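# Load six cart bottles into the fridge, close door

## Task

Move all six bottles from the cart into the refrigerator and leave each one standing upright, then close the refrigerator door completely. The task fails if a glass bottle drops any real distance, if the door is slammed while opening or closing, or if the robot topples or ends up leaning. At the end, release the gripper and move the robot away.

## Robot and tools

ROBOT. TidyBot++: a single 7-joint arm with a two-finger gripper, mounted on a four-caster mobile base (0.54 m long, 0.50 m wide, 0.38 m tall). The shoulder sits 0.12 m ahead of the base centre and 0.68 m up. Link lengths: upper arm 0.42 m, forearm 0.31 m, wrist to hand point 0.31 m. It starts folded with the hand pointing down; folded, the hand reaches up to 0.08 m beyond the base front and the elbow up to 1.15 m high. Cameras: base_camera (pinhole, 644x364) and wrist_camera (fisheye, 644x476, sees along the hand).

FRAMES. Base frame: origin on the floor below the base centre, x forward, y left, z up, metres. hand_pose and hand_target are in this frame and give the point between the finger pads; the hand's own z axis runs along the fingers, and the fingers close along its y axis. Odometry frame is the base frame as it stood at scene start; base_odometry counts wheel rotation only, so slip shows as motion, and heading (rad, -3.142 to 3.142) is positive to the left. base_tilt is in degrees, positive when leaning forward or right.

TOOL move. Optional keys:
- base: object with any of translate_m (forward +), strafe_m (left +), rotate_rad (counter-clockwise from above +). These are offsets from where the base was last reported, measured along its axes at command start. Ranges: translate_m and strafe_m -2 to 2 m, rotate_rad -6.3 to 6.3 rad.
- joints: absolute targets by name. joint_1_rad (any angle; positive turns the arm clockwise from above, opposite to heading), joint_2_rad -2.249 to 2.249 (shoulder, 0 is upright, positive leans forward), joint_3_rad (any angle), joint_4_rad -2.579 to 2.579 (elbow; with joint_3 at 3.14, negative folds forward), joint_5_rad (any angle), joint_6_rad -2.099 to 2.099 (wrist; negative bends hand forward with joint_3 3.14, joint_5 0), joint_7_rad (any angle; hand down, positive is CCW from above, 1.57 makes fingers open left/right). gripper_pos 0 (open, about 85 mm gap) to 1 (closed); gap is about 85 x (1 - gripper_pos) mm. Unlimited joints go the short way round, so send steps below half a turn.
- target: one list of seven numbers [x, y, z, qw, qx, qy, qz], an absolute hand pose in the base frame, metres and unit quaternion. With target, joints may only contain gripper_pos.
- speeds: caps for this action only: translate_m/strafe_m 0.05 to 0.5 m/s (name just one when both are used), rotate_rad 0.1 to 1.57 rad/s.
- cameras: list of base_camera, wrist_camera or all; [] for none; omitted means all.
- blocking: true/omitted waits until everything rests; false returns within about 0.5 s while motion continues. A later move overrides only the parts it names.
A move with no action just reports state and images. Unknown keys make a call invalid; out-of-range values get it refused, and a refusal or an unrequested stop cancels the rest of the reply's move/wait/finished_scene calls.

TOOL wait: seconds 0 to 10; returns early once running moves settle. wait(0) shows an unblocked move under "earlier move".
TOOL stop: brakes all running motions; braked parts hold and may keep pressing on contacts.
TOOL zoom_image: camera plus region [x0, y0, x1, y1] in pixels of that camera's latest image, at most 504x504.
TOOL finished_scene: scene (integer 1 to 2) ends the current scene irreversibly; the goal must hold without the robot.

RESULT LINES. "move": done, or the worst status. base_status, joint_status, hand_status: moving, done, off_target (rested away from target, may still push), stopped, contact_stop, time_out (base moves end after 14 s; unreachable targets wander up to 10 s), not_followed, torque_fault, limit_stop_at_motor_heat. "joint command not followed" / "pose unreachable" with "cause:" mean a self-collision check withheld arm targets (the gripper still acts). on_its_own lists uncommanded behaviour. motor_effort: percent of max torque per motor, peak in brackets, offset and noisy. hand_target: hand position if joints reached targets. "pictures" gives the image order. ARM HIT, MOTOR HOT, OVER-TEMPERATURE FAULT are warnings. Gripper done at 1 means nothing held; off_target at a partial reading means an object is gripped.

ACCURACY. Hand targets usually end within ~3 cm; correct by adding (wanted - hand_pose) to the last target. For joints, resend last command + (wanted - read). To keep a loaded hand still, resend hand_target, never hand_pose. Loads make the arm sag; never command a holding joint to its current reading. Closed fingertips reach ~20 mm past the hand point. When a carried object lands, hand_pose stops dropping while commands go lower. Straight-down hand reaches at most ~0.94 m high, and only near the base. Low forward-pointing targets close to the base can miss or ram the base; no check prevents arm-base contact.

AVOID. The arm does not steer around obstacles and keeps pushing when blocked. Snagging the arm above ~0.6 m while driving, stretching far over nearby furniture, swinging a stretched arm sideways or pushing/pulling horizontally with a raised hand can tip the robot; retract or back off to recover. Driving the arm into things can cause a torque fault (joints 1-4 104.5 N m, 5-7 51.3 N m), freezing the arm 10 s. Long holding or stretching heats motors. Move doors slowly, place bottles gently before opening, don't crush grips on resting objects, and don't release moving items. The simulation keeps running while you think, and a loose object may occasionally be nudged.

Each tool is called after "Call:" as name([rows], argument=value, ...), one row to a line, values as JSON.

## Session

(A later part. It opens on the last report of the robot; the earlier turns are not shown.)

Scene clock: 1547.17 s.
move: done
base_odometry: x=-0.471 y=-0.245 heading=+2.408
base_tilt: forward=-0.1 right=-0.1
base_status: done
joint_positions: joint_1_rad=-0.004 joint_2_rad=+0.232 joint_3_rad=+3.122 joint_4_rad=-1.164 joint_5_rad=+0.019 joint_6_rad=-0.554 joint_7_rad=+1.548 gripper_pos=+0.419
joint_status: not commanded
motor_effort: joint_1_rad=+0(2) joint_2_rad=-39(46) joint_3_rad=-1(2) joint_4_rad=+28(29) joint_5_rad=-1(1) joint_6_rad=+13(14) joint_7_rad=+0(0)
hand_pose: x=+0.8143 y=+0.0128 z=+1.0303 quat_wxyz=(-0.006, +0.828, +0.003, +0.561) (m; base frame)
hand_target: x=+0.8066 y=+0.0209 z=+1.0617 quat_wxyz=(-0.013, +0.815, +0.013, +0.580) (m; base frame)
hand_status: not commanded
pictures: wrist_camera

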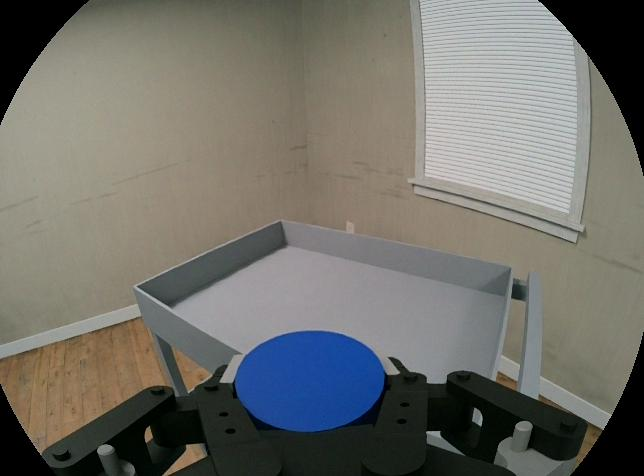

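Call:
move(base={"translate_m": 0.151, "strafe_m": 0.456, "rotate_rad": 2.171}, speeds={"rotate_rad": 0.9}, joints={"joint_2_rad": -0.41, "joint_4_rad": -1.67, "joint_6_rad": -0.635}, cameras=[])

Call:
move(joints={"joint_2_rad": -0.02, "joint_4_rad": -1.22, "joint_6_rad": -0.6}, cameras=["wrist_camera"])

Call:
move(base={"translate_m": 0.4}, speeds={"translate_m": 0.35}, cameras=["wrist_camera"])

Scene clock: 1562.70 s.
move: off_target
base_odometry: x=-0.888 y=-0.483 heading=-1.704
base_tilt: forward=-0.1 right=-0.1
base_status: done
joint_positions: joint_1_rad=-0.004 joint_2_rad=-0.365 joint_3_rad=+3.123 joint_4_rad=-1.675 joint_5_rad=+0.019 joint_6_rad=-0.622 joint_7_rad=+1.548 gripper_pos=+0.419
joint_status: joint_2_rad off_target (ended at -0.365, target -0.410); the others done
motor_effort: joint_1_rad=-1(8) joint_2_rad=-13(40) joint_3_rad=+0(6) joint_4_rad=+27(29) joint_5_rad=-1(3) joint_6_rad=+12(14) joint_7_rad=+0(1)
hand_pose: x=+0.5633 y=+0.0095 z=+1.0459 quat_wxyz=(-0.001, +0.823, +0.004, +0.569) (m; base frame)
hand_target: x=+0.5451 y=+0.0189 z=+1.0645 quat_wxyz=(-0.008, +0.812, +0.017, +0.584) (m; base frame)
hand_status: not commanded
pictures: none
No camera images: "cameras" was empty.

Scene clock: 1564.33 s.
move: off_target
base_odometry: x=-0.888 y=-0.483 heading=-1.704
base_tilt: forward=-0.1 right=-0.1
base_status: not commanded
joint_positions: joint_1_rad=-0.004 joint_2_rad=-0.008 joint_3_rad=+3.123 joint_4_rad=-1.259 joint_5_rad=+0.019 joint_6_rad=-0.623 joint_7_rad=+1.548 gripper_pos=+0.419
joint_status: joint_4_rad off_target (ended at -1.259, target -1.220); the others done
motor_effort: joint_1_rad=+0(1) joint_2_rad=-28(30) joint_3_rad=+0(1) joint_4_rad=+27(29) joint_5_rad=-1(1) joint_6_rad=+13(15) joint_7_rad=+0(0)
hand_pose: x=+0.7108 y=+0.0110 z=+1.1084 quat_wxyz=(-0.004, +0.806, +0.003, +0.592) (m; base frame)
hand_target: x=+0.7061 y=+0.0207 z=+1.1457 quat_wxyz=(-0.012, +0.783, +0.015, +0.622) (m; base frame)
hand_status: not commanded
pictures: wrist_camera

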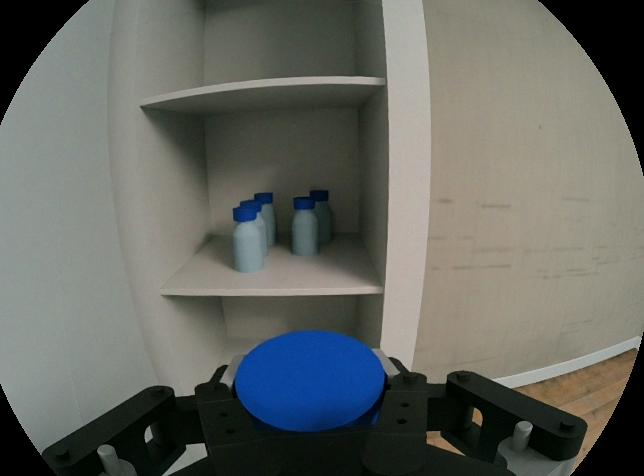

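Scene clock: 1566.53 s.
move: done
base_odometry: x=-0.941 y=-0.879 heading=-1.703
base_tilt: forward=-0.1 right=-0.1
base_status: done
joint_positions: joint_1_rad=-0.004 joint_2_rad=-0.002 joint_3_rad=+3.123 joint_4_rad=-1.255 joint_5_rad=+0.019 joint_6_rad=-0.623 joint_7_rad=+1.548 gripper_pos=+0.419
joint_status: not commanded
motor_effort: joint_1_rad=-1(1) joint_2_rad=-29(32) joint_3_rad=+0(1) joint_4_rad=+27(28) joint_5_rad=-1(1) joint_6_rad=+13(14) joint_7_rad=+0(1)
hand_pose: x=+0.7134 y=+0.0110 z=+1.1072 quat_wxyz=(-0.004, +0.806, +0.003, +0.591) (m; base frame)
hand_target: x=+0.7061 y=+0.0207 z=+1.1457 quat_wxyz=(-0.012, +0.783, +0.015, +0.622) (m; base frame)
hand_status: not commanded
pictures: wrist_camera

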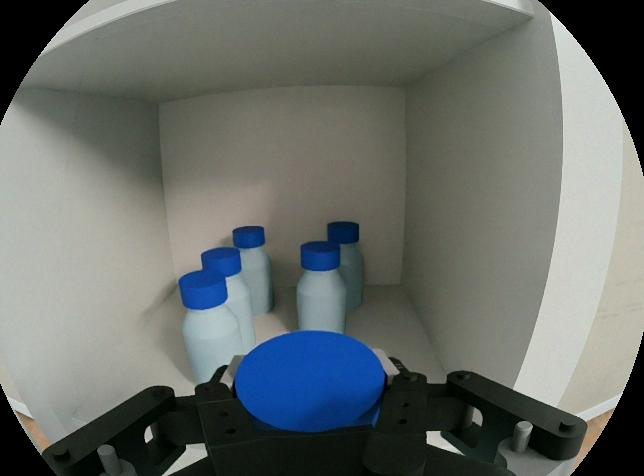

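Call:
move(base={"translate_m": 0.198, "strafe_m": -0.003}, speeds={"translate_m": 0.25}, joints={"joint_4_rad": -1.34, "joint_6_rad": -0.51}, cameras=["wrist_camera"])

Call:
move(joints={"joint_4_rad": -1.36, "joint_6_rad": -0.49}, cameras=[])

Scene clock: 1576.70 s.
move: done
base_odometry: x=-0.970 y=-1.075 heading=-1.703
base_tilt: forward=-0.1 right=-0.1
base_status: done
joint_positions: joint_1_rad=-0.004 joint_2_rad=+0.002 joint_3_rad=+3.123 joint_4_rad=-1.351 joint_5_rad=+0.019 joint_6_rad=-0.576 joint_7_rad=+1.548 gripper_pos=+0.419
joint_status: all done
motor_effort: joint_1_rad=-1(1) joint_2_rad=-29(33) joint_3_rad=+0(1) joint_4_rad=+28(30) joint_5_rad=-1(1) joint_6_rad=+12(15) joint_7_rad=+0(1)
hand_pose: x=+0.7179 y=+0.0113 z=+1.0614 quat_wxyz=(-0.004, +0.822, +0.003, +0.570) (m; base frame)
hand_target: x=+0.7154 y=+0.0204 z=+1.1007 quat_wxyz=(-0.011, +0.792, +0.014, +0.610) (m; base frame)
hand_status: not commanded
pictures: wrist_camera

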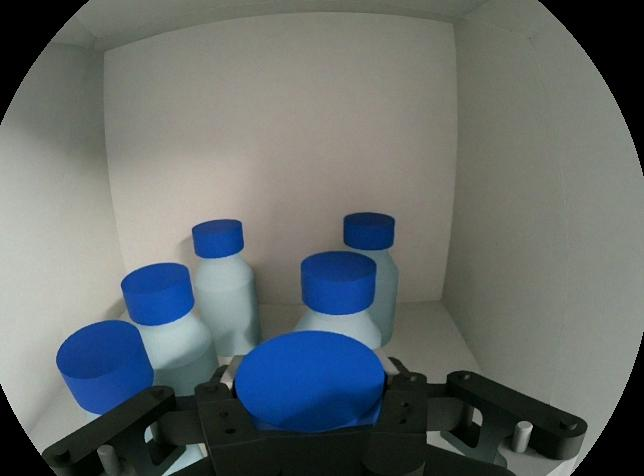

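Scene clock: 1577.30 s.
move: done
base_odometry: x=-0.970 y=-1.075 heading=-1.703
base_tilt: forward=-0.1 right=-0.1
base_status: not commanded
joint_positions: joint_1_rad=-0.004 joint_2_rad=+0.002 joint_3_rad=+3.123 joint_4_rad=-1.367 joint_5_rad=+0.019 joint_6_rad=-0.557 joint_7_rad=+1.548 gripper_pos=+0.419
joint_status: all done
motor_effort: joint_1_rad=-1(1) joint_2_rad=-29(30) joint_3_rad=+0(1) joint_4_rad=+28(29) joint_5_rad=-1(1) joint_6_rad=+12(14) joint_7_rad=+0(1)
hand_pose: x=+0.7193 y=+0.0114 z=+1.0574 quat_wxyz=(-0.004, +0.821, +0.003, +0.571) (m; base frame)
hand_target: x=+0.7169 y=+0.0204 z=+1.0946 quat_wxyz=(-0.011, +0.792, +0.014, +0.610) (m; base frame)
hand_status: not commanded
pictures: none
No camera images: "cameras" was empty.

Call:
move(joints={"joint_4_rad": -1.38, "joint_6_rad": -0.47}, cameras=[])

Call:
move(joints={"joint_4_rad": -1.395, "joint_6_rad": -0.455}, cameras=[])

Call:
move(joints={"joint_4_rad": -1.405, "joint_6_rad": -0.445}, cameras=["wrist_camera"])

Scene clock: 1590.30 s.
move: done
base_odometry: x=-0.970 y=-1.075 heading=-1.703
base_tilt: forward=-0.1 right=-0.1
base_status: not commanded
joint_positions: joint_1_rad=-0.004 joint_2_rad=+0.002 joint_3_rad=+3.123 joint_4_rad=-1.386 joint_5_rad=+0.019 joint_6_rad=-0.537 joint_7_rad=+1.548 gripper_pos=+0.419
joint_status: all done
motor_effort: joint_1_rad=+0(1) joint_2_rad=-29(30) joint_3_rad=+0(1) joint_4_rad=+28(29) joint_5_rad=-1(1) joint_6_rad=+12(14) joint_7_rad=+0(0)
hand_pose: x=+0.7206 y=+0.0115 z=+1.0518 quat_wxyz=(-0.004, +0.821, +0.004, +0.571) (m; base frame)
hand_target: x=+0.7183 y=+0.0203 z=+1.0885 quat_wxyz=(-0.011, +0.792, +0.014, +0.610) (m; base frame)
hand_status: not commanded
pictures: none
No camera images: "cameras" was empty.

Scene clock: 1590.87 s.
move: done
base_odometry: x=-0.970 y=-1.075 heading=-1.703
base_tilt: forward=-0.1 right=-0.1
base_status: not commanded
joint_positions: joint_1_rad=-0.004 joint_2_rad=+0.002 joint_3_rad=+3.123 joint_4_rad=-1.398 joint_5_rad=+0.019 joint_6_rad=-0.521 joint_7_rad=+1.548 gripper_pos=+0.419
joint_status: all done
motor_effort: joint_1_rad=+0(1) joint_2_rad=-28(29) joint_3_rad=+0(1) joint_4_rad=+27(28) joint_5_rad=-1(1) joint_6_rad=+13(13) joint_7_rad=+0(0)
hand_pose: x=+0.7217 y=+0.0116 z=+1.0493 quat_wxyz=(-0.004, +0.819, +0.004, +0.573) (m; base frame)
hand_target: x=+0.7193 y=+0.0202 z=+1.0839 quat_wxyz=(-0.011, +0.792, +0.014, +0.610) (m; base frame)
hand_status: not commanded
pictures: none
No camera images: "cameras" was empty.

Scene clock: 1591.37 s.
move: done
base_odometry: x=-0.970 y=-1.075 heading=-1.703
base_tilt: forward=-0.1 right=-0.1
base_status: not commanded
joint_positions: joint_1_rad=-0.004 joint_2_rad=+0.002 joint_3_rad=+3.123 joint_4_rad=-1.404 joint_5_rad=+0.019 joint_6_rad=-0.508 joint_7_rad=+1.548 gripper_pos=+0.419
joint_status: all done
motor_effort: joint_1_rad=+0(1) joint_2_rad=-28(30) joint_3_rad=+0(1) joint_4_rad=+27(28) joint_5_rad=-1(1) joint_6_rad=+11(13) joint_7_rad=+0(0)
hand_pose: x=+0.7227 y=+0.0117 z=+1.0495 quat_wxyz=(-0.004, +0.817, +0.004, +0.576) (m; base frame)
hand_target: x=+0.7199 y=+0.0202 z=+1.0808 quat_wxyz=(-0.011, +0.792, +0.014, +0.610) (m; base frame)
hand_status: not commanded
pictures: wrist_camera

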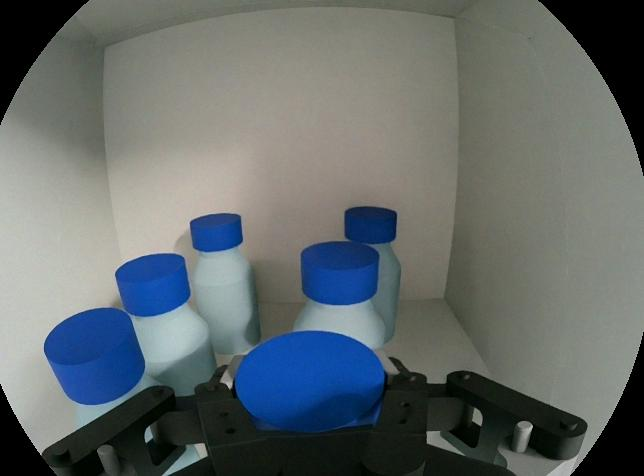

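Call:
move(joints={"joint_4_rad": -1.398, "joint_6_rad": -0.452}, cameras=[])

Call:
move(joints={"gripper_pos": 0.26}, cameras=["wrist_camera"])

Call:
move(base={"translate_m": -0.15}, speeds={"translate_m": 0.2}, cameras=["wrist_camera"])

Call:
move(base={"translate_m": -0.5})

Scene clock: 1602.97 s.
move: done
base_odometry: x=-0.970 y=-1.075 heading=-1.703
base_tilt: forward=-0.1 right=-0.1
base_status: not commanded
joint_positions: joint_1_rad=-0.004 joint_2_rad=+0.002 joint_3_rad=+3.123 joint_4_rad=-1.404 joint_5_rad=+0.019 joint_6_rad=-0.508 joint_7_rad=+1.548 gripper_pos=+0.419
joint_status: all done
motor_effort: joint_1_rad=+0(1) joint_2_rad=-28(28) joint_3_rad=-1(1) joint_4_rad=+27(28) joint_5_rad=-1(1) joint_6_rad=+12(13) joint_7_rad=+0(0)
hand_pose: x=+0.7227 y=+0.0117 z=+1.0495 quat_wxyz=(-0.004, +0.817, +0.004, +0.576) (m; base frame)
hand_target: x=+0.7194 y=+0.0202 z=+1.0829 quat_wxyz=(-0.011, +0.792, +0.014, +0.610) (m; base frame)
hand_status: not commanded
pictures: none
No camera images: "cameras" was empty.

Scene clock: 1603.80 s.
move: done
base_odometry: x=-0.970 y=-1.075 heading=-1.703
base_tilt: forward=-0.1 right=-0.1
base_status: not commanded
joint_positions: joint_1_rad=-0.004 joint_2_rad=-0.009 joint_3_rad=+3.123 joint_4_rad=-1.397 joint_5_rad=+0.019 joint_6_rad=-0.486 joint_7_rad=+1.548 gripper_pos=+0.260
joint_status: all done
motor_effort: joint_1_rad=-1(1) joint_2_rad=-23(29) joint_3_rad=+0(1) joint_4_rad=+23(27) joint_5_rad=-1(1) joint_6_rad=+9(12) joint_7_rad=+0(1)
hand_pose: x=+0.7212 y=+0.0119 z=+1.0668 quat_wxyz=(-0.005, +0.806, +0.004, +0.592) (m; base frame)
hand_target: x=+0.7194 y=+0.0202 z=+1.0829 quat_wxyz=(-0.011, +0.792, +0.014, +0.610) (m; base frame)
hand_status: not commanded
pictures: wrist_camera

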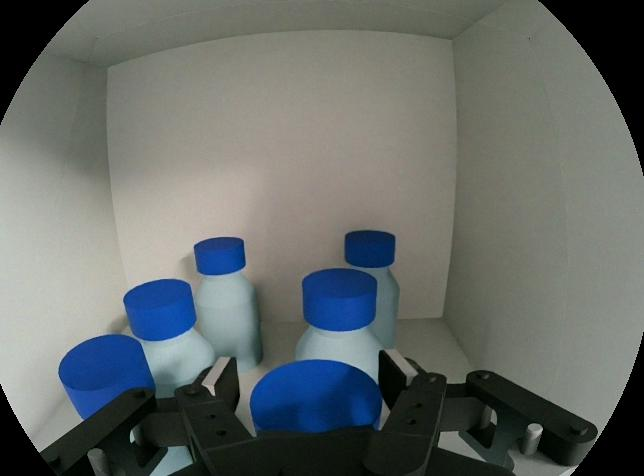

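Scene clock: 1605.33 s.
move: done
base_odometry: x=-0.951 y=-0.926 heading=-1.703
base_tilt: forward=-0.1 right=-0.1
base_status: done
joint_positions: joint_1_rad=-0.004 joint_2_rad=-0.018 joint_3_rad=+3.123 joint_4_rad=-1.397 joint_5_rad=+0.019 joint_6_rad=-0.486 joint_7_rad=+1.548 gripper_pos=+0.260
joint_status: not commanded
motor_effort: joint_1_rad=+0(1) joint_2_rad=-23(27) joint_3_rad=+0(1) joint_4_rad=+22(23) joint_5_rad=-1(1) joint_6_rad=+9(9) joint_7_rad=+0(1)
hand_pose: x=+0.7177 y=+0.0119 z=+1.0722 quat_wxyz=(-0.005, +0.803, +0.004, +0.596) (m; base frame)
hand_target: x=+0.7194 y=+0.0202 z=+1.0829 quat_wxyz=(-0.011, +0.792, +0.014, +0.610) (m; base frame)
hand_status: not commanded
pictures: wrist_camera

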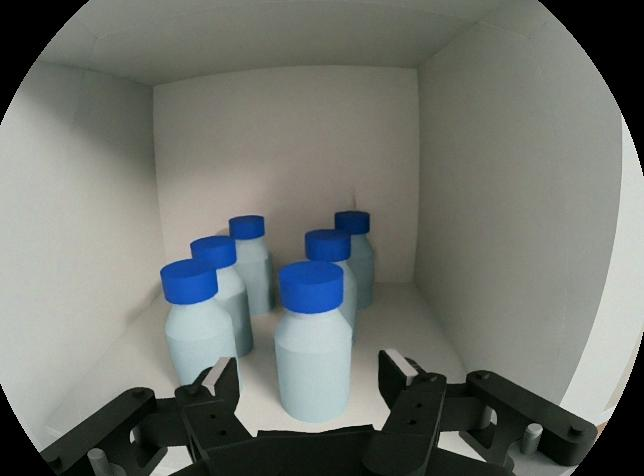

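Scene clock: 1607.70 s.
move: done
base_odometry: x=-0.885 y=-0.431 heading=-1.702
base_tilt: forward=-0.1 right=-0.1
base_status: done
joint_positions: joint_1_rad=-0.004 joint_2_rad=-0.025 joint_3_rad=+3.123 joint_4_rad=-1.397 joint_5_rad=+0.019 joint_6_rad=-0.486 joint_7_rad=+1.548 gripper_pos=+0.260
joint_status: not commanded
motor_effort: joint_1_rad=-1(1) joint_2_rad=-23(27) joint_3_rad=+0(1) joint_4_rad=+22(23) joint_5_rad=-1(1) joint_6_rad=+8(10) joint_7_rad=+0(1)
hand_pose: x=+0.7150 y=+0.0119 z=+1.0764 quat_wxyz=(-0.005, +0.801, +0.004, +0.599) (m; base frame)
hand_target: x=+0.7194 y=+0.0202 z=+1.0829 quat_wxyz=(-0.011, +0.792, +0.014, +0.610) (m; base frame)
hand_status: not commanded
pictures: base_camera, wrist_camera

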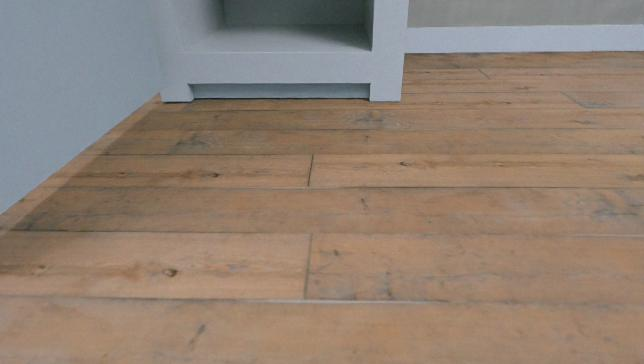

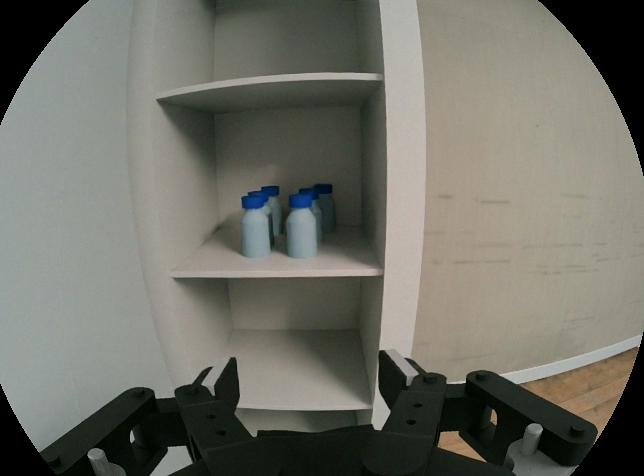

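Call:
move(base={"translate_m": -0.285, "strafe_m": 1.157}, joints={"joint_2_rad": -0.41, "joint_4_rad": -1.67, "joint_6_rad": -0.635})

Scene clock: 1670.00 s.
move: done
base_odometry: x=+0.300 y=-0.300 heading=-1.702
base_tilt: forward=-0.2 right=-0.1
base_status: done
joint_positions: joint_1_rad=-0.004 joint_2_rad=-0.399 joint_3_rad=+3.123 joint_4_rad=-1.645 joint_5_rad=+0.019 joint_6_rad=-0.593 joint_7_rad=+1.548 gripper_pos=+0.260
joint_status: all done
motor_effort: joint_1_rad=+0(2) joint_2_rad=-8(25) joint_3_rad=+0(3) joint_4_rad=+22(23) joint_5_rad=-1(1) joint_6_rad=+9(10) joint_7_rad=+0(1)
hand_pose: x=+0.5534 y=+0.0098 z=+1.0871 quat_wxyz=(-0.001, +0.795, +0.004, +0.606) (m; base frame)
hand_target: x=+0.5451 y=+0.0189 z=+1.0645 quat_wxyz=(-0.008, +0.812, +0.017, +0.584) (m; base frame)
hand_status: not commanded
pictures: base_camera, wrist_camera

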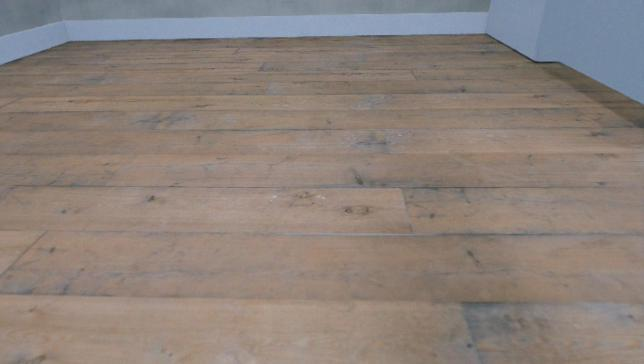

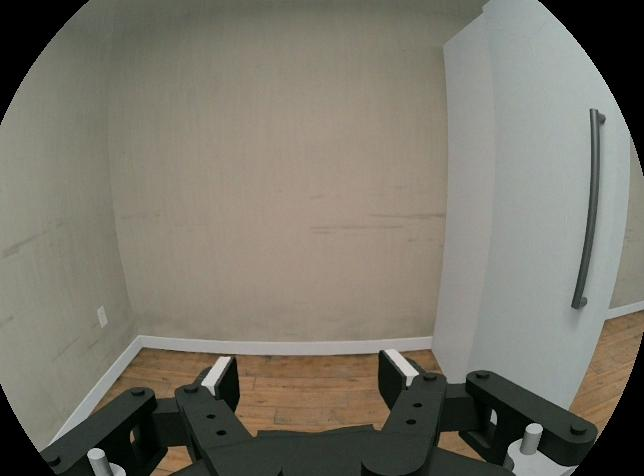

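Call:
move(base={"translate_m": 1.23, "strafe_m": 0.12, "rotate_rad": -1.571}, joints={"gripper_pos": 1.0})

Call:
move(joints={"joint_2_rad": 0.332, "joint_4_rad": -2.297, "joint_6_rad": 0.72})

Scene clock: 1706.97 s.
move: done
base_odometry: x=+0.257 y=-1.535 heading=+3.009
base_tilt: forward=-0.2 right=-0.1
base_status: done
joint_positions: joint_1_rad=-0.004 joint_2_rad=-0.402 joint_3_rad=+3.123 joint_4_rad=-1.646 joint_5_rad=+0.019 joint_6_rad=-0.595 joint_7_rad=+1.548 gripper_pos=+0.999
joint_status: all done
motor_effort: joint_1_rad=-1(2) joint_2_rad=-8(9) joint_3_rad=+0(2) joint_4_rad=+22(22) joint_5_rad=-1(2) joint_6_rad=+9(10) joint_7_rad=+0(1)
hand_pose: x=+0.5522 y=+0.0099 z=+1.0871 quat_wxyz=(-0.001, +0.795, +0.004, +0.606) (m; base frame)
hand_target: x=+0.5451 y=+0.0189 z=+1.0645 quat_wxyz=(-0.008, +0.812, +0.017, +0.584) (m; base frame)
hand_status: not commanded
pictures: base_camera, wrist_camera

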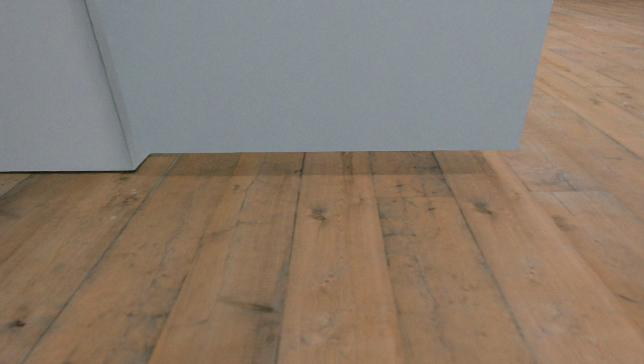

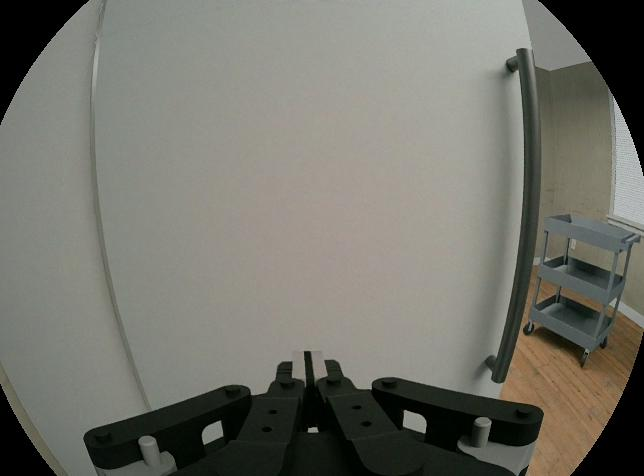

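Scene clock: 1709.40 s.
move: done
base_odometry: x=+0.257 y=-1.535 heading=+3.009
base_tilt: forward=-0.1 right=-0.1
base_status: not commanded
joint_positions: joint_1_rad=-0.004 joint_2_rad=+0.308 joint_3_rad=+3.123 joint_4_rad=-2.275 joint_5_rad=+0.019 joint_6_rad=+0.673 joint_7_rad=+1.548 gripper_pos=+0.999
joint_status: all done
motor_effort: joint_1_rad=+0(1) joint_2_rad=-27(30) joint_3_rad=-1(1) joint_4_rad=+15(22) joint_5_rad=-1(1) joint_6_rad=+9(10) joint_7_rad=+0(1)
hand_pose: x=+0.7061 y=+0.0173 z=+0.7128 quat_wxyz=(-0.016, +0.816, +0.007, +0.578) (m; base frame)
hand_target: x=+0.7036 y=+0.0120 z=+0.7024 quat_wxyz=(-0.004, +0.816, +0.006, +0.578) (m; base frame)
hand_status: not commanded
pictures: base_camera, wrist_camera

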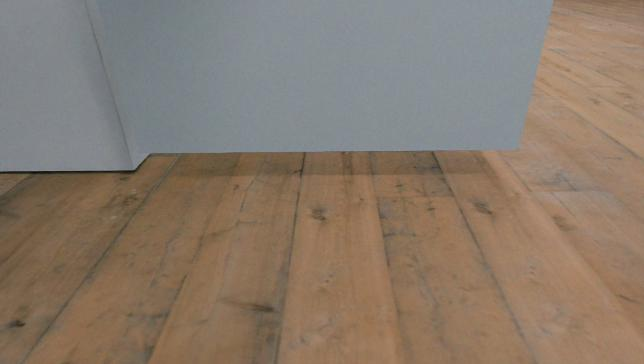

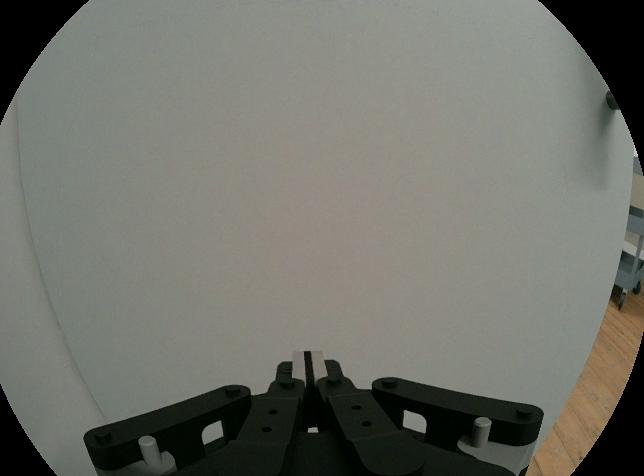

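Call:
move(base={"strafe_m": -0.13}, cameras=[])

Call:
move(base={"translate_m": 0.12}, speeds={"translate_m": 0.1})

Scene clock: 1720.90 s.
move: done
base_odometry: x=+0.275 y=-1.406 heading=+3.009
base_tilt: forward=-0.1 right=-0.1
base_status: done
joint_positions: joint_1_rad=-0.002 joint_2_rad=+0.309 joint_3_rad=+3.123 joint_4_rad=-2.276 joint_5_rad=+0.019 joint_6_rad=+0.678 joint_7_rad=+1.548 gripper_pos=+0.999
joint_status: not commanded
motor_effort: joint_1_rad=+0(3) joint_2_rad=-28(29) joint_3_rad=-1(3) joint_4_rad=+15(15) joint_5_rad=-1(2) joint_6_rad=+8(9) joint_7_rad=+0(1)
hand_pose: x=+0.7063 y=+0.0163 z=+0.7129 quat_wxyz=(-0.015, +0.816, +0.007, +0.578) (m; base frame)
hand_target: x=+0.7036 y=+0.0120 z=+0.7024 quat_wxyz=(-0.004, +0.816, +0.006, +0.578) (m; base frame)
hand_status: not commanded
pictures: none
No camera images: "cameras" was empty.

Scene clock: 1722.77 s.
move: done
base_odometry: x=+0.156 y=-1.390 heading=+3.009
base_tilt: forward=-0.1 right=-0.1
base_status: done
joint_positions: joint_1_rad=-0.002 joint_2_rad=+0.318 joint_3_rad=+3.123 joint_4_rad=-2.292 joint_5_rad=+0.019 joint_6_rad=+0.679 joint_7_rad=+1.548 gripper_pos=+0.999
joint_status: not commanded
motor_effort: joint_1_rad=+0(2) joint_2_rad=-27(29) joint_3_rad=-1(2) joint_4_rad=+14(23) joint_5_rad=-1(1) joint_6_rad=+9(9) joint_7_rad=+0(0)
hand_pose: x=+0.7009 y=+0.0162 z=+0.7008 quat_wxyz=(-0.015, +0.822, +0.007, +0.569) (m; base frame)
hand_target: x=+0.7036 y=+0.0120 z=+0.7024 quat_wxyz=(-0.004, +0.816, +0.006, +0.578) (m; base frame)
hand_status: not commanded
pictures: base_camera, wrist_camera

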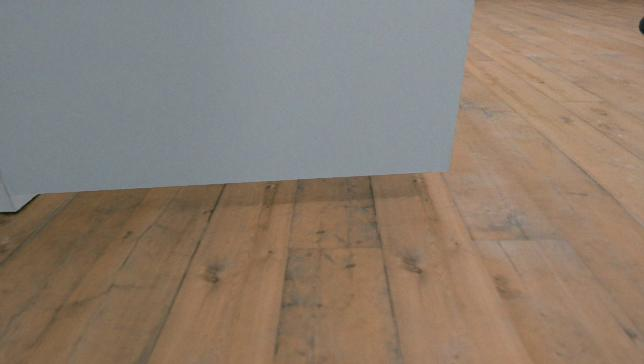

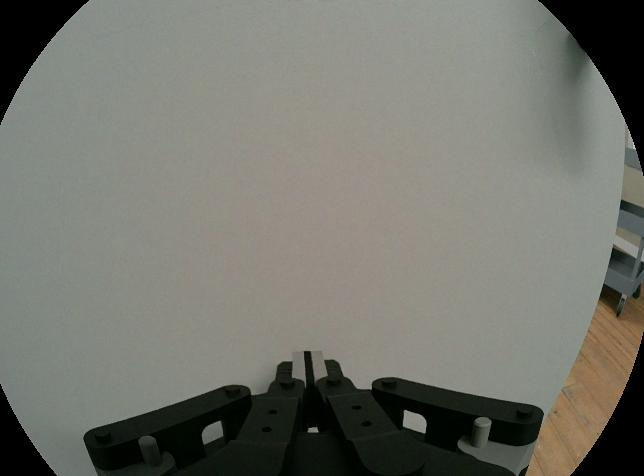

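Call:
move(base={"translate_m": 0.15}, speeds={"translate_m": 0.1})

Scene clock: 1732.13 s.
move: done
base_odometry: x=+0.007 y=-1.370 heading=+3.008
base_tilt: forward=-0.1 right=-0.1
base_status: done
joint_positions: joint_1_rad=-0.002 joint_2_rad=+0.319 joint_3_rad=+3.123 joint_4_rad=-2.292 joint_5_rad=+0.019 joint_6_rad=+0.679 joint_7_rad=+1.548 gripper_pos=+0.999
joint_status: not commanded
motor_effort: joint_1_rad=+0(1) joint_2_rad=-27(30) joint_3_rad=-1(1) joint_4_rad=+14(15) joint_5_rad=-1(1) joint_6_rad=+9(9) joint_7_rad=+0(0)
hand_pose: x=+0.7009 y=+0.0162 z=+0.7008 quat_wxyz=(-0.015, +0.822, +0.007, +0.569) (m; base frame)
hand_target: x=+0.7036 y=+0.0120 z=+0.7024 quat_wxyz=(-0.004, +0.816, +0.006, +0.578) (m; base frame)
hand_status: not commanded
pictures: base_camera, wrist_camera

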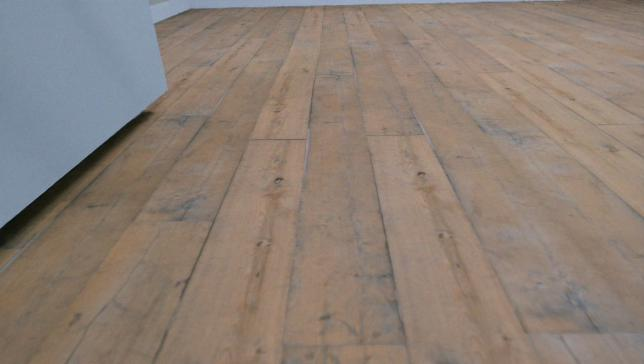

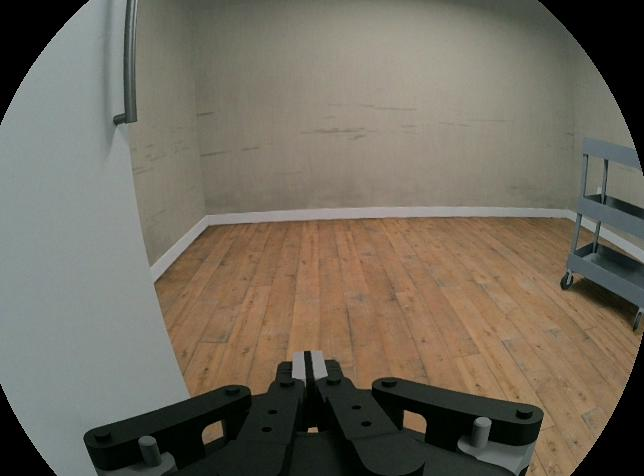

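Call:
wait(seconds=0.5)

Scene clock: 1738.07 s.
base_odometry: x=+0.007 y=-1.370 heading=+3.008
base_tilt: forward=-0.1 right=-0.1
base_status: done
joint_positions: joint_1_rad=-0.002 joint_2_rad=+0.319 joint_3_rad=+3.123 joint_4_rad=-2.292 joint_5_rad=+0.019 joint_6_rad=+0.679 joint_7_rad=+1.548 gripper_pos=+0.999
joint_status: not commanded
motor_effort: joint_1_rad=-1(1) joint_2_rad=-27(30) joint_3_rad=-1(1) joint_4_rad=+14(15) joint_5_rad=-1(1) joint_6_rad=+8(9) joint_7_rad=+0(0)
hand_pose: x=+0.7009 y=+0.0162 z=+0.7008 quat_wxyz=(-0.015, +0.822, +0.007, +0.569) (m; base frame)
hand_target: x=+0.7036 y=+0.0120 z=+0.7024 quat_wxyz=(-0.004, +0.816, +0.006, +0.578) (m; base frame)
hand_status: not commanded
wait: 0.50 s; at rest from the start
pictures: base_camera, wrist_camera

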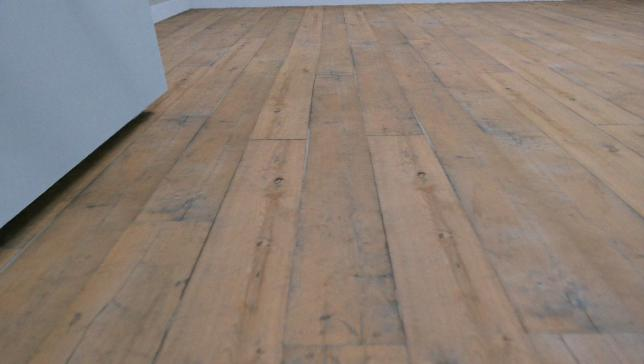

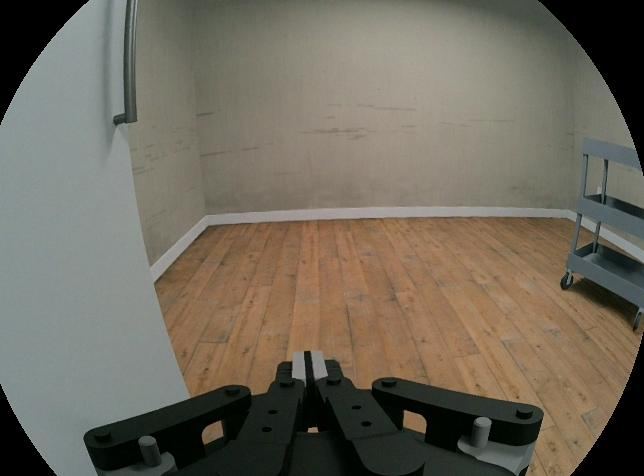

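Call:
move(base={"translate_m": 0.512, "strafe_m": -0.759}, cameras=[])

Call:
move(base={"translate_m": 0.588, "strafe_m": 0.13, "rotate_rad": 1.572})

Scene clock: 1765.20 s.
move: done
base_odometry: x=-0.400 y=-0.550 heading=+3.009
base_tilt: forward=-0.1 right=-0.1
base_status: done
joint_positions: joint_1_rad=-0.002 joint_2_rad=+0.319 joint_3_rad=+3.123 joint_4_rad=-2.292 joint_5_rad=+0.019 joint_6_rad=+0.680 joint_7_rad=+1.548 gripper_pos=+0.999
joint_status: not commanded
motor_effort: joint_1_rad=+0(3) joint_2_rad=-27(29) joint_3_rad=-1(2) joint_4_rad=+14(15) joint_5_rad=-1(2) joint_6_rad=+8(10) joint_7_rad=+0(1)
hand_pose: x=+0.7010 y=+0.0165 z=+0.7011 quat_wxyz=(-0.015, +0.822, +0.007, +0.569) (m; base frame)
hand_target: x=+0.7036 y=+0.0120 z=+0.7024 quat_wxyz=(-0.004, +0.816, +0.006, +0.578) (m; base frame)
hand_status: not commanded
pictures: none
No camera images: "cameras" was empty.

Scene clock: 1767.97 s.
move: done
base_odometry: x=-1.000 y=-0.601 heading=-1.702
base_tilt: forward=-0.1 right=-0.1
base_status: done
joint_positions: joint_1_rad=-0.004 joint_2_rad=+0.319 joint_3_rad=+3.123 joint_4_rad=-2.292 joint_5_rad=+0.019 joint_6_rad=+0.681 joint_7_rad=+1.548 gripper_pos=+0.999
joint_status: not commanded
motor_effort: joint_1_rad=+0(3) joint_2_rad=-27(29) joint_3_rad=-1(3) joint_4_rad=+14(15) joint_5_rad=-1(2) joint_6_rad=+9(10) joint_7_rad=+0(0)
hand_pose: x=+0.7010 y=+0.0177 z=+0.7012 quat_wxyz=(-0.016, +0.822, +0.007, +0.569) (m; base frame)
hand_target: x=+0.7036 y=+0.0120 z=+0.7024 quat_wxyz=(-0.004, +0.816, +0.006, +0.578) (m; base frame)
hand_status: not commanded
pictures: base_camera, wrist_camera

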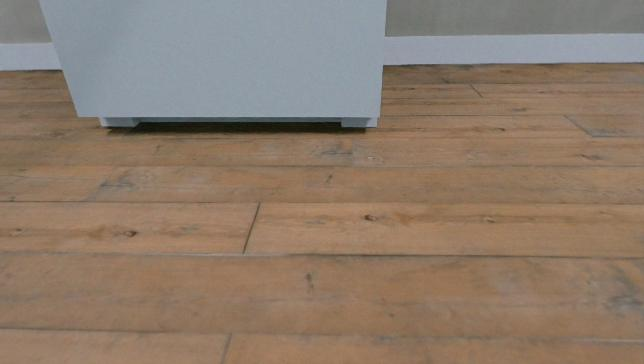

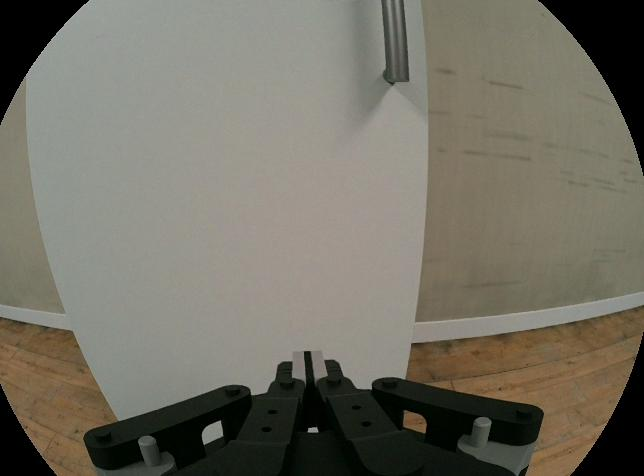

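Call:
zoom_image(camera="base_camera", region=[300, 60, 420, 140])

Call:
zoom_image(camera="base_camera", region=[60, 60, 180, 140])

Scaled by 4.200.

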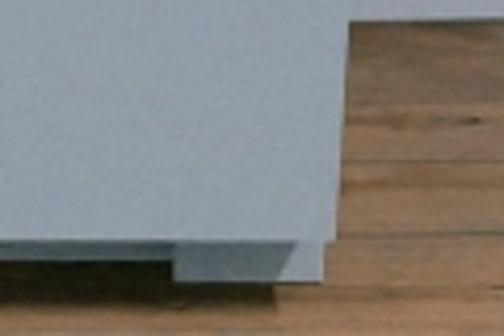

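Scaled by 4.200.

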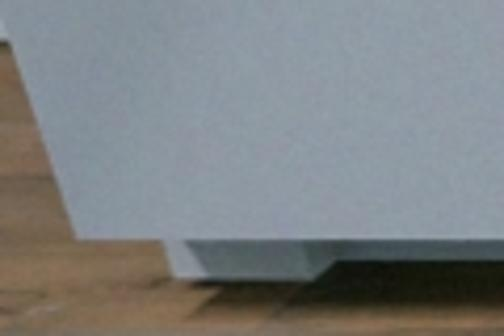

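Call:
move(base={"translate_m": 0.28}, speeds={"translate_m": 0.2})

Scene clock: 1794.13 s.
move: done
base_odometry: x=-1.037 y=-0.878 heading=-1.702
base_tilt: forward=-0.1 right=-0.1
base_status: done
joint_positions: joint_1_rad=-0.004 joint_2_rad=+0.311 joint_3_rad=+3.123 joint_4_rad=-2.311 joint_5_rad=+0.019 joint_6_rad=+0.681 joint_7_rad=+1.548 gripper_pos=+0.999
joint_status: not commanded
motor_effort: joint_1_rad=+0(1) joint_2_rad=-24(30) joint_3_rad=+0(2) joint_4_rad=+17(25) joint_5_rad=-1(1) joint_6_rad=+10(10) joint_7_rad=+0(1)
hand_pose: x=+0.6938 y=+0.0176 z=+0.6972 quat_wxyz=(-0.016, +0.825, +0.008, +0.565) (m; base frame)
hand_target: x=+0.7036 y=+0.0120 z=+0.7024 quat_wxyz=(-0.004, +0.816, +0.006, +0.578) (m; base frame)
hand_status: not commanded
pictures: base_camera, wrist_camera

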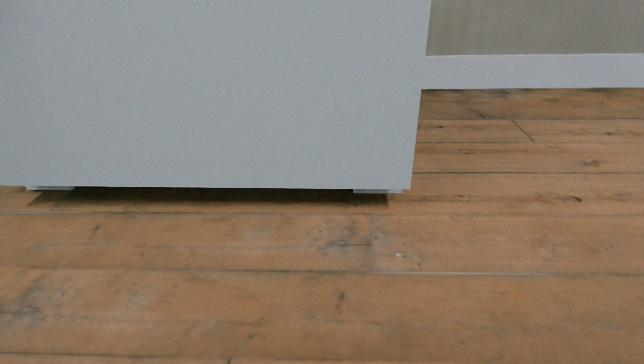

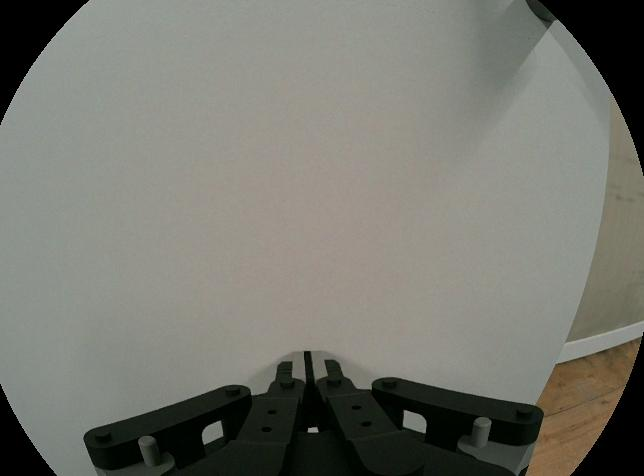

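Call:
move(base={"translate_m": 0.03}, speeds={"translate_m": 0.05}, cameras=["base_camera"])

Scene clock: 1828.60 s.
move: done
base_odometry: x=-1.041 y=-0.907 heading=-1.702
base_tilt: forward=-0.2 right=-0.1
base_status: done
joint_positions: joint_1_rad=-0.004 joint_2_rad=+0.258 joint_3_rad=+3.123 joint_4_rad=-2.381 joint_5_rad=+0.019 joint_6_rad=+0.681 joint_7_rad=+1.548 gripper_pos=+0.999
joint_status: not commanded
motor_effort: joint_1_rad=+1(1) joint_2_rad=-9(26) joint_3_rad=+1(1) joint_4_rad=+32(35) joint_5_rad=-1(2) joint_6_rad=+10(12) joint_7_rad=+0(0)
hand_pose: x=+0.6656 y=+0.0172 z=+0.6958 quat_wxyz=(-0.015, +0.830, +0.008, +0.558) (m; base frame)
hand_target: x=+0.7036 y=+0.0120 z=+0.7024 quat_wxyz=(-0.004, +0.816, +0.006, +0.578) (m; base frame)
hand_status: not commanded
pictures: base_camera

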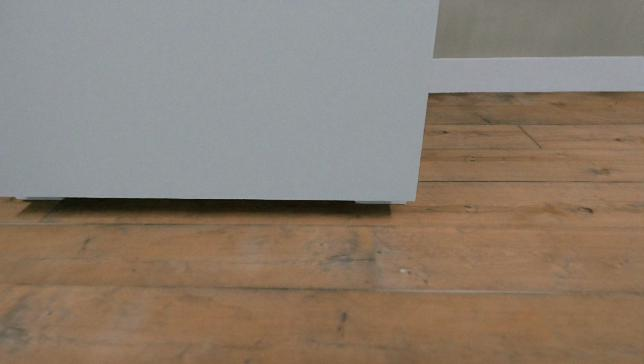

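Call:
move(base={"translate_m": -0.7}, speeds={"translate_m": 0.3})

Call:
wait(seconds=1)

Scene clock: 1836.60 s.
move: done
base_odometry: x=-0.949 y=-0.213 heading=-1.702
base_tilt: forward=-0.1 right=-0.1
base_status: done
joint_positions: joint_1_rad=-0.004 joint_2_rad=+0.324 joint_3_rad=+3.123 joint_4_rad=-2.286 joint_5_rad=+0.019 joint_6_rad=+0.689 joint_7_rad=+1.548 gripper_pos=+0.999
joint_status: not commanded
motor_effort: joint_1_rad=+0(3) joint_2_rad=-28(30) joint_3_rad=-1(3) joint_4_rad=+14(31) joint_5_rad=-1(2) joint_6_rad=+9(11) joint_7_rad=+0(1)
hand_pose: x=+0.7043 y=+0.0177 z=+0.7029 quat_wxyz=(-0.016, +0.819, +0.007, +0.573) (m; base frame)
hand_target: x=+0.7036 y=+0.0120 z=+0.7024 quat_wxyz=(-0.004, +0.816, +0.006, +0.578) (m; base frame)
hand_status: not commanded
pictures: base_camera, wrist_camera

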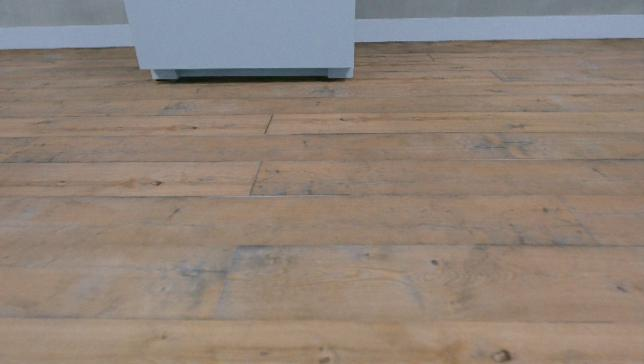

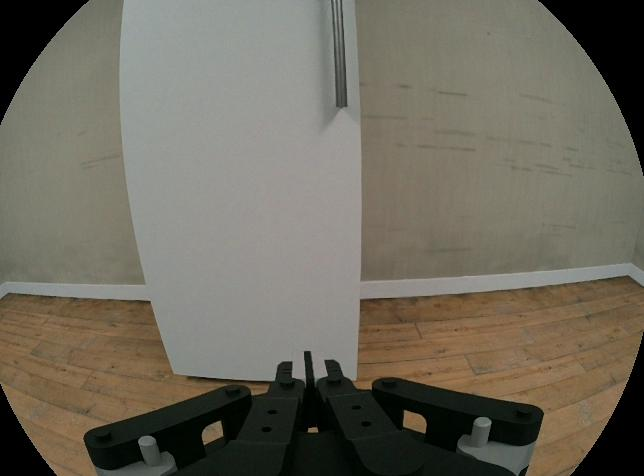

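Scene clock: 1837.60 s.
base_odometry: x=-0.949 y=-0.213 heading=-1.702
base_tilt: forward=-0.1 right=-0.1
base_status: done
joint_positions: joint_1_rad=-0.004 joint_2_rad=+0.324 joint_3_rad=+3.123 joint_4_rad=-2.286 joint_5_rad=+0.019 joint_6_rad=+0.689 joint_7_rad=+1.548 gripper_pos=+0.999
joint_status: not commanded
motor_effort: joint_1_rad=-1(3) joint_2_rad=-28(30) joint_3_rad=-1(3) joint_4_rad=+14(31) joint_5_rad=-1(2) joint_6_rad=+8(11) joint_7_rad=+0(1)
hand_pose: x=+0.7043 y=+0.0177 z=+0.7029 quat_wxyz=(-0.016, +0.819, +0.007, +0.573) (m; base frame)
hand_target: x=+0.7036 y=+0.0120 z=+0.7024 quat_wxyz=(-0.004, +0.816, +0.006, +0.578) (m; base frame)
hand_status: not commanded
wait: 1.00 s; at rest by 0.27 s
pictures: base_camera, wrist_camera

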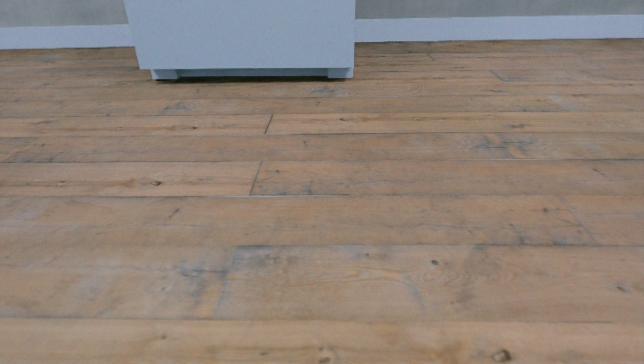

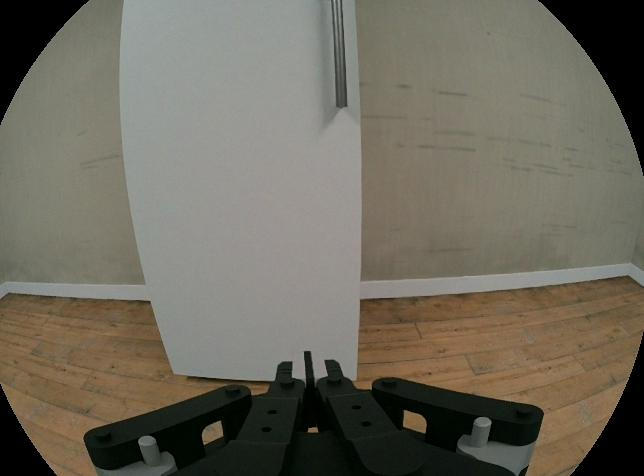

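Closed and stable.

Call:
finished_scene(scene=1)

The scene is finished: the task was done.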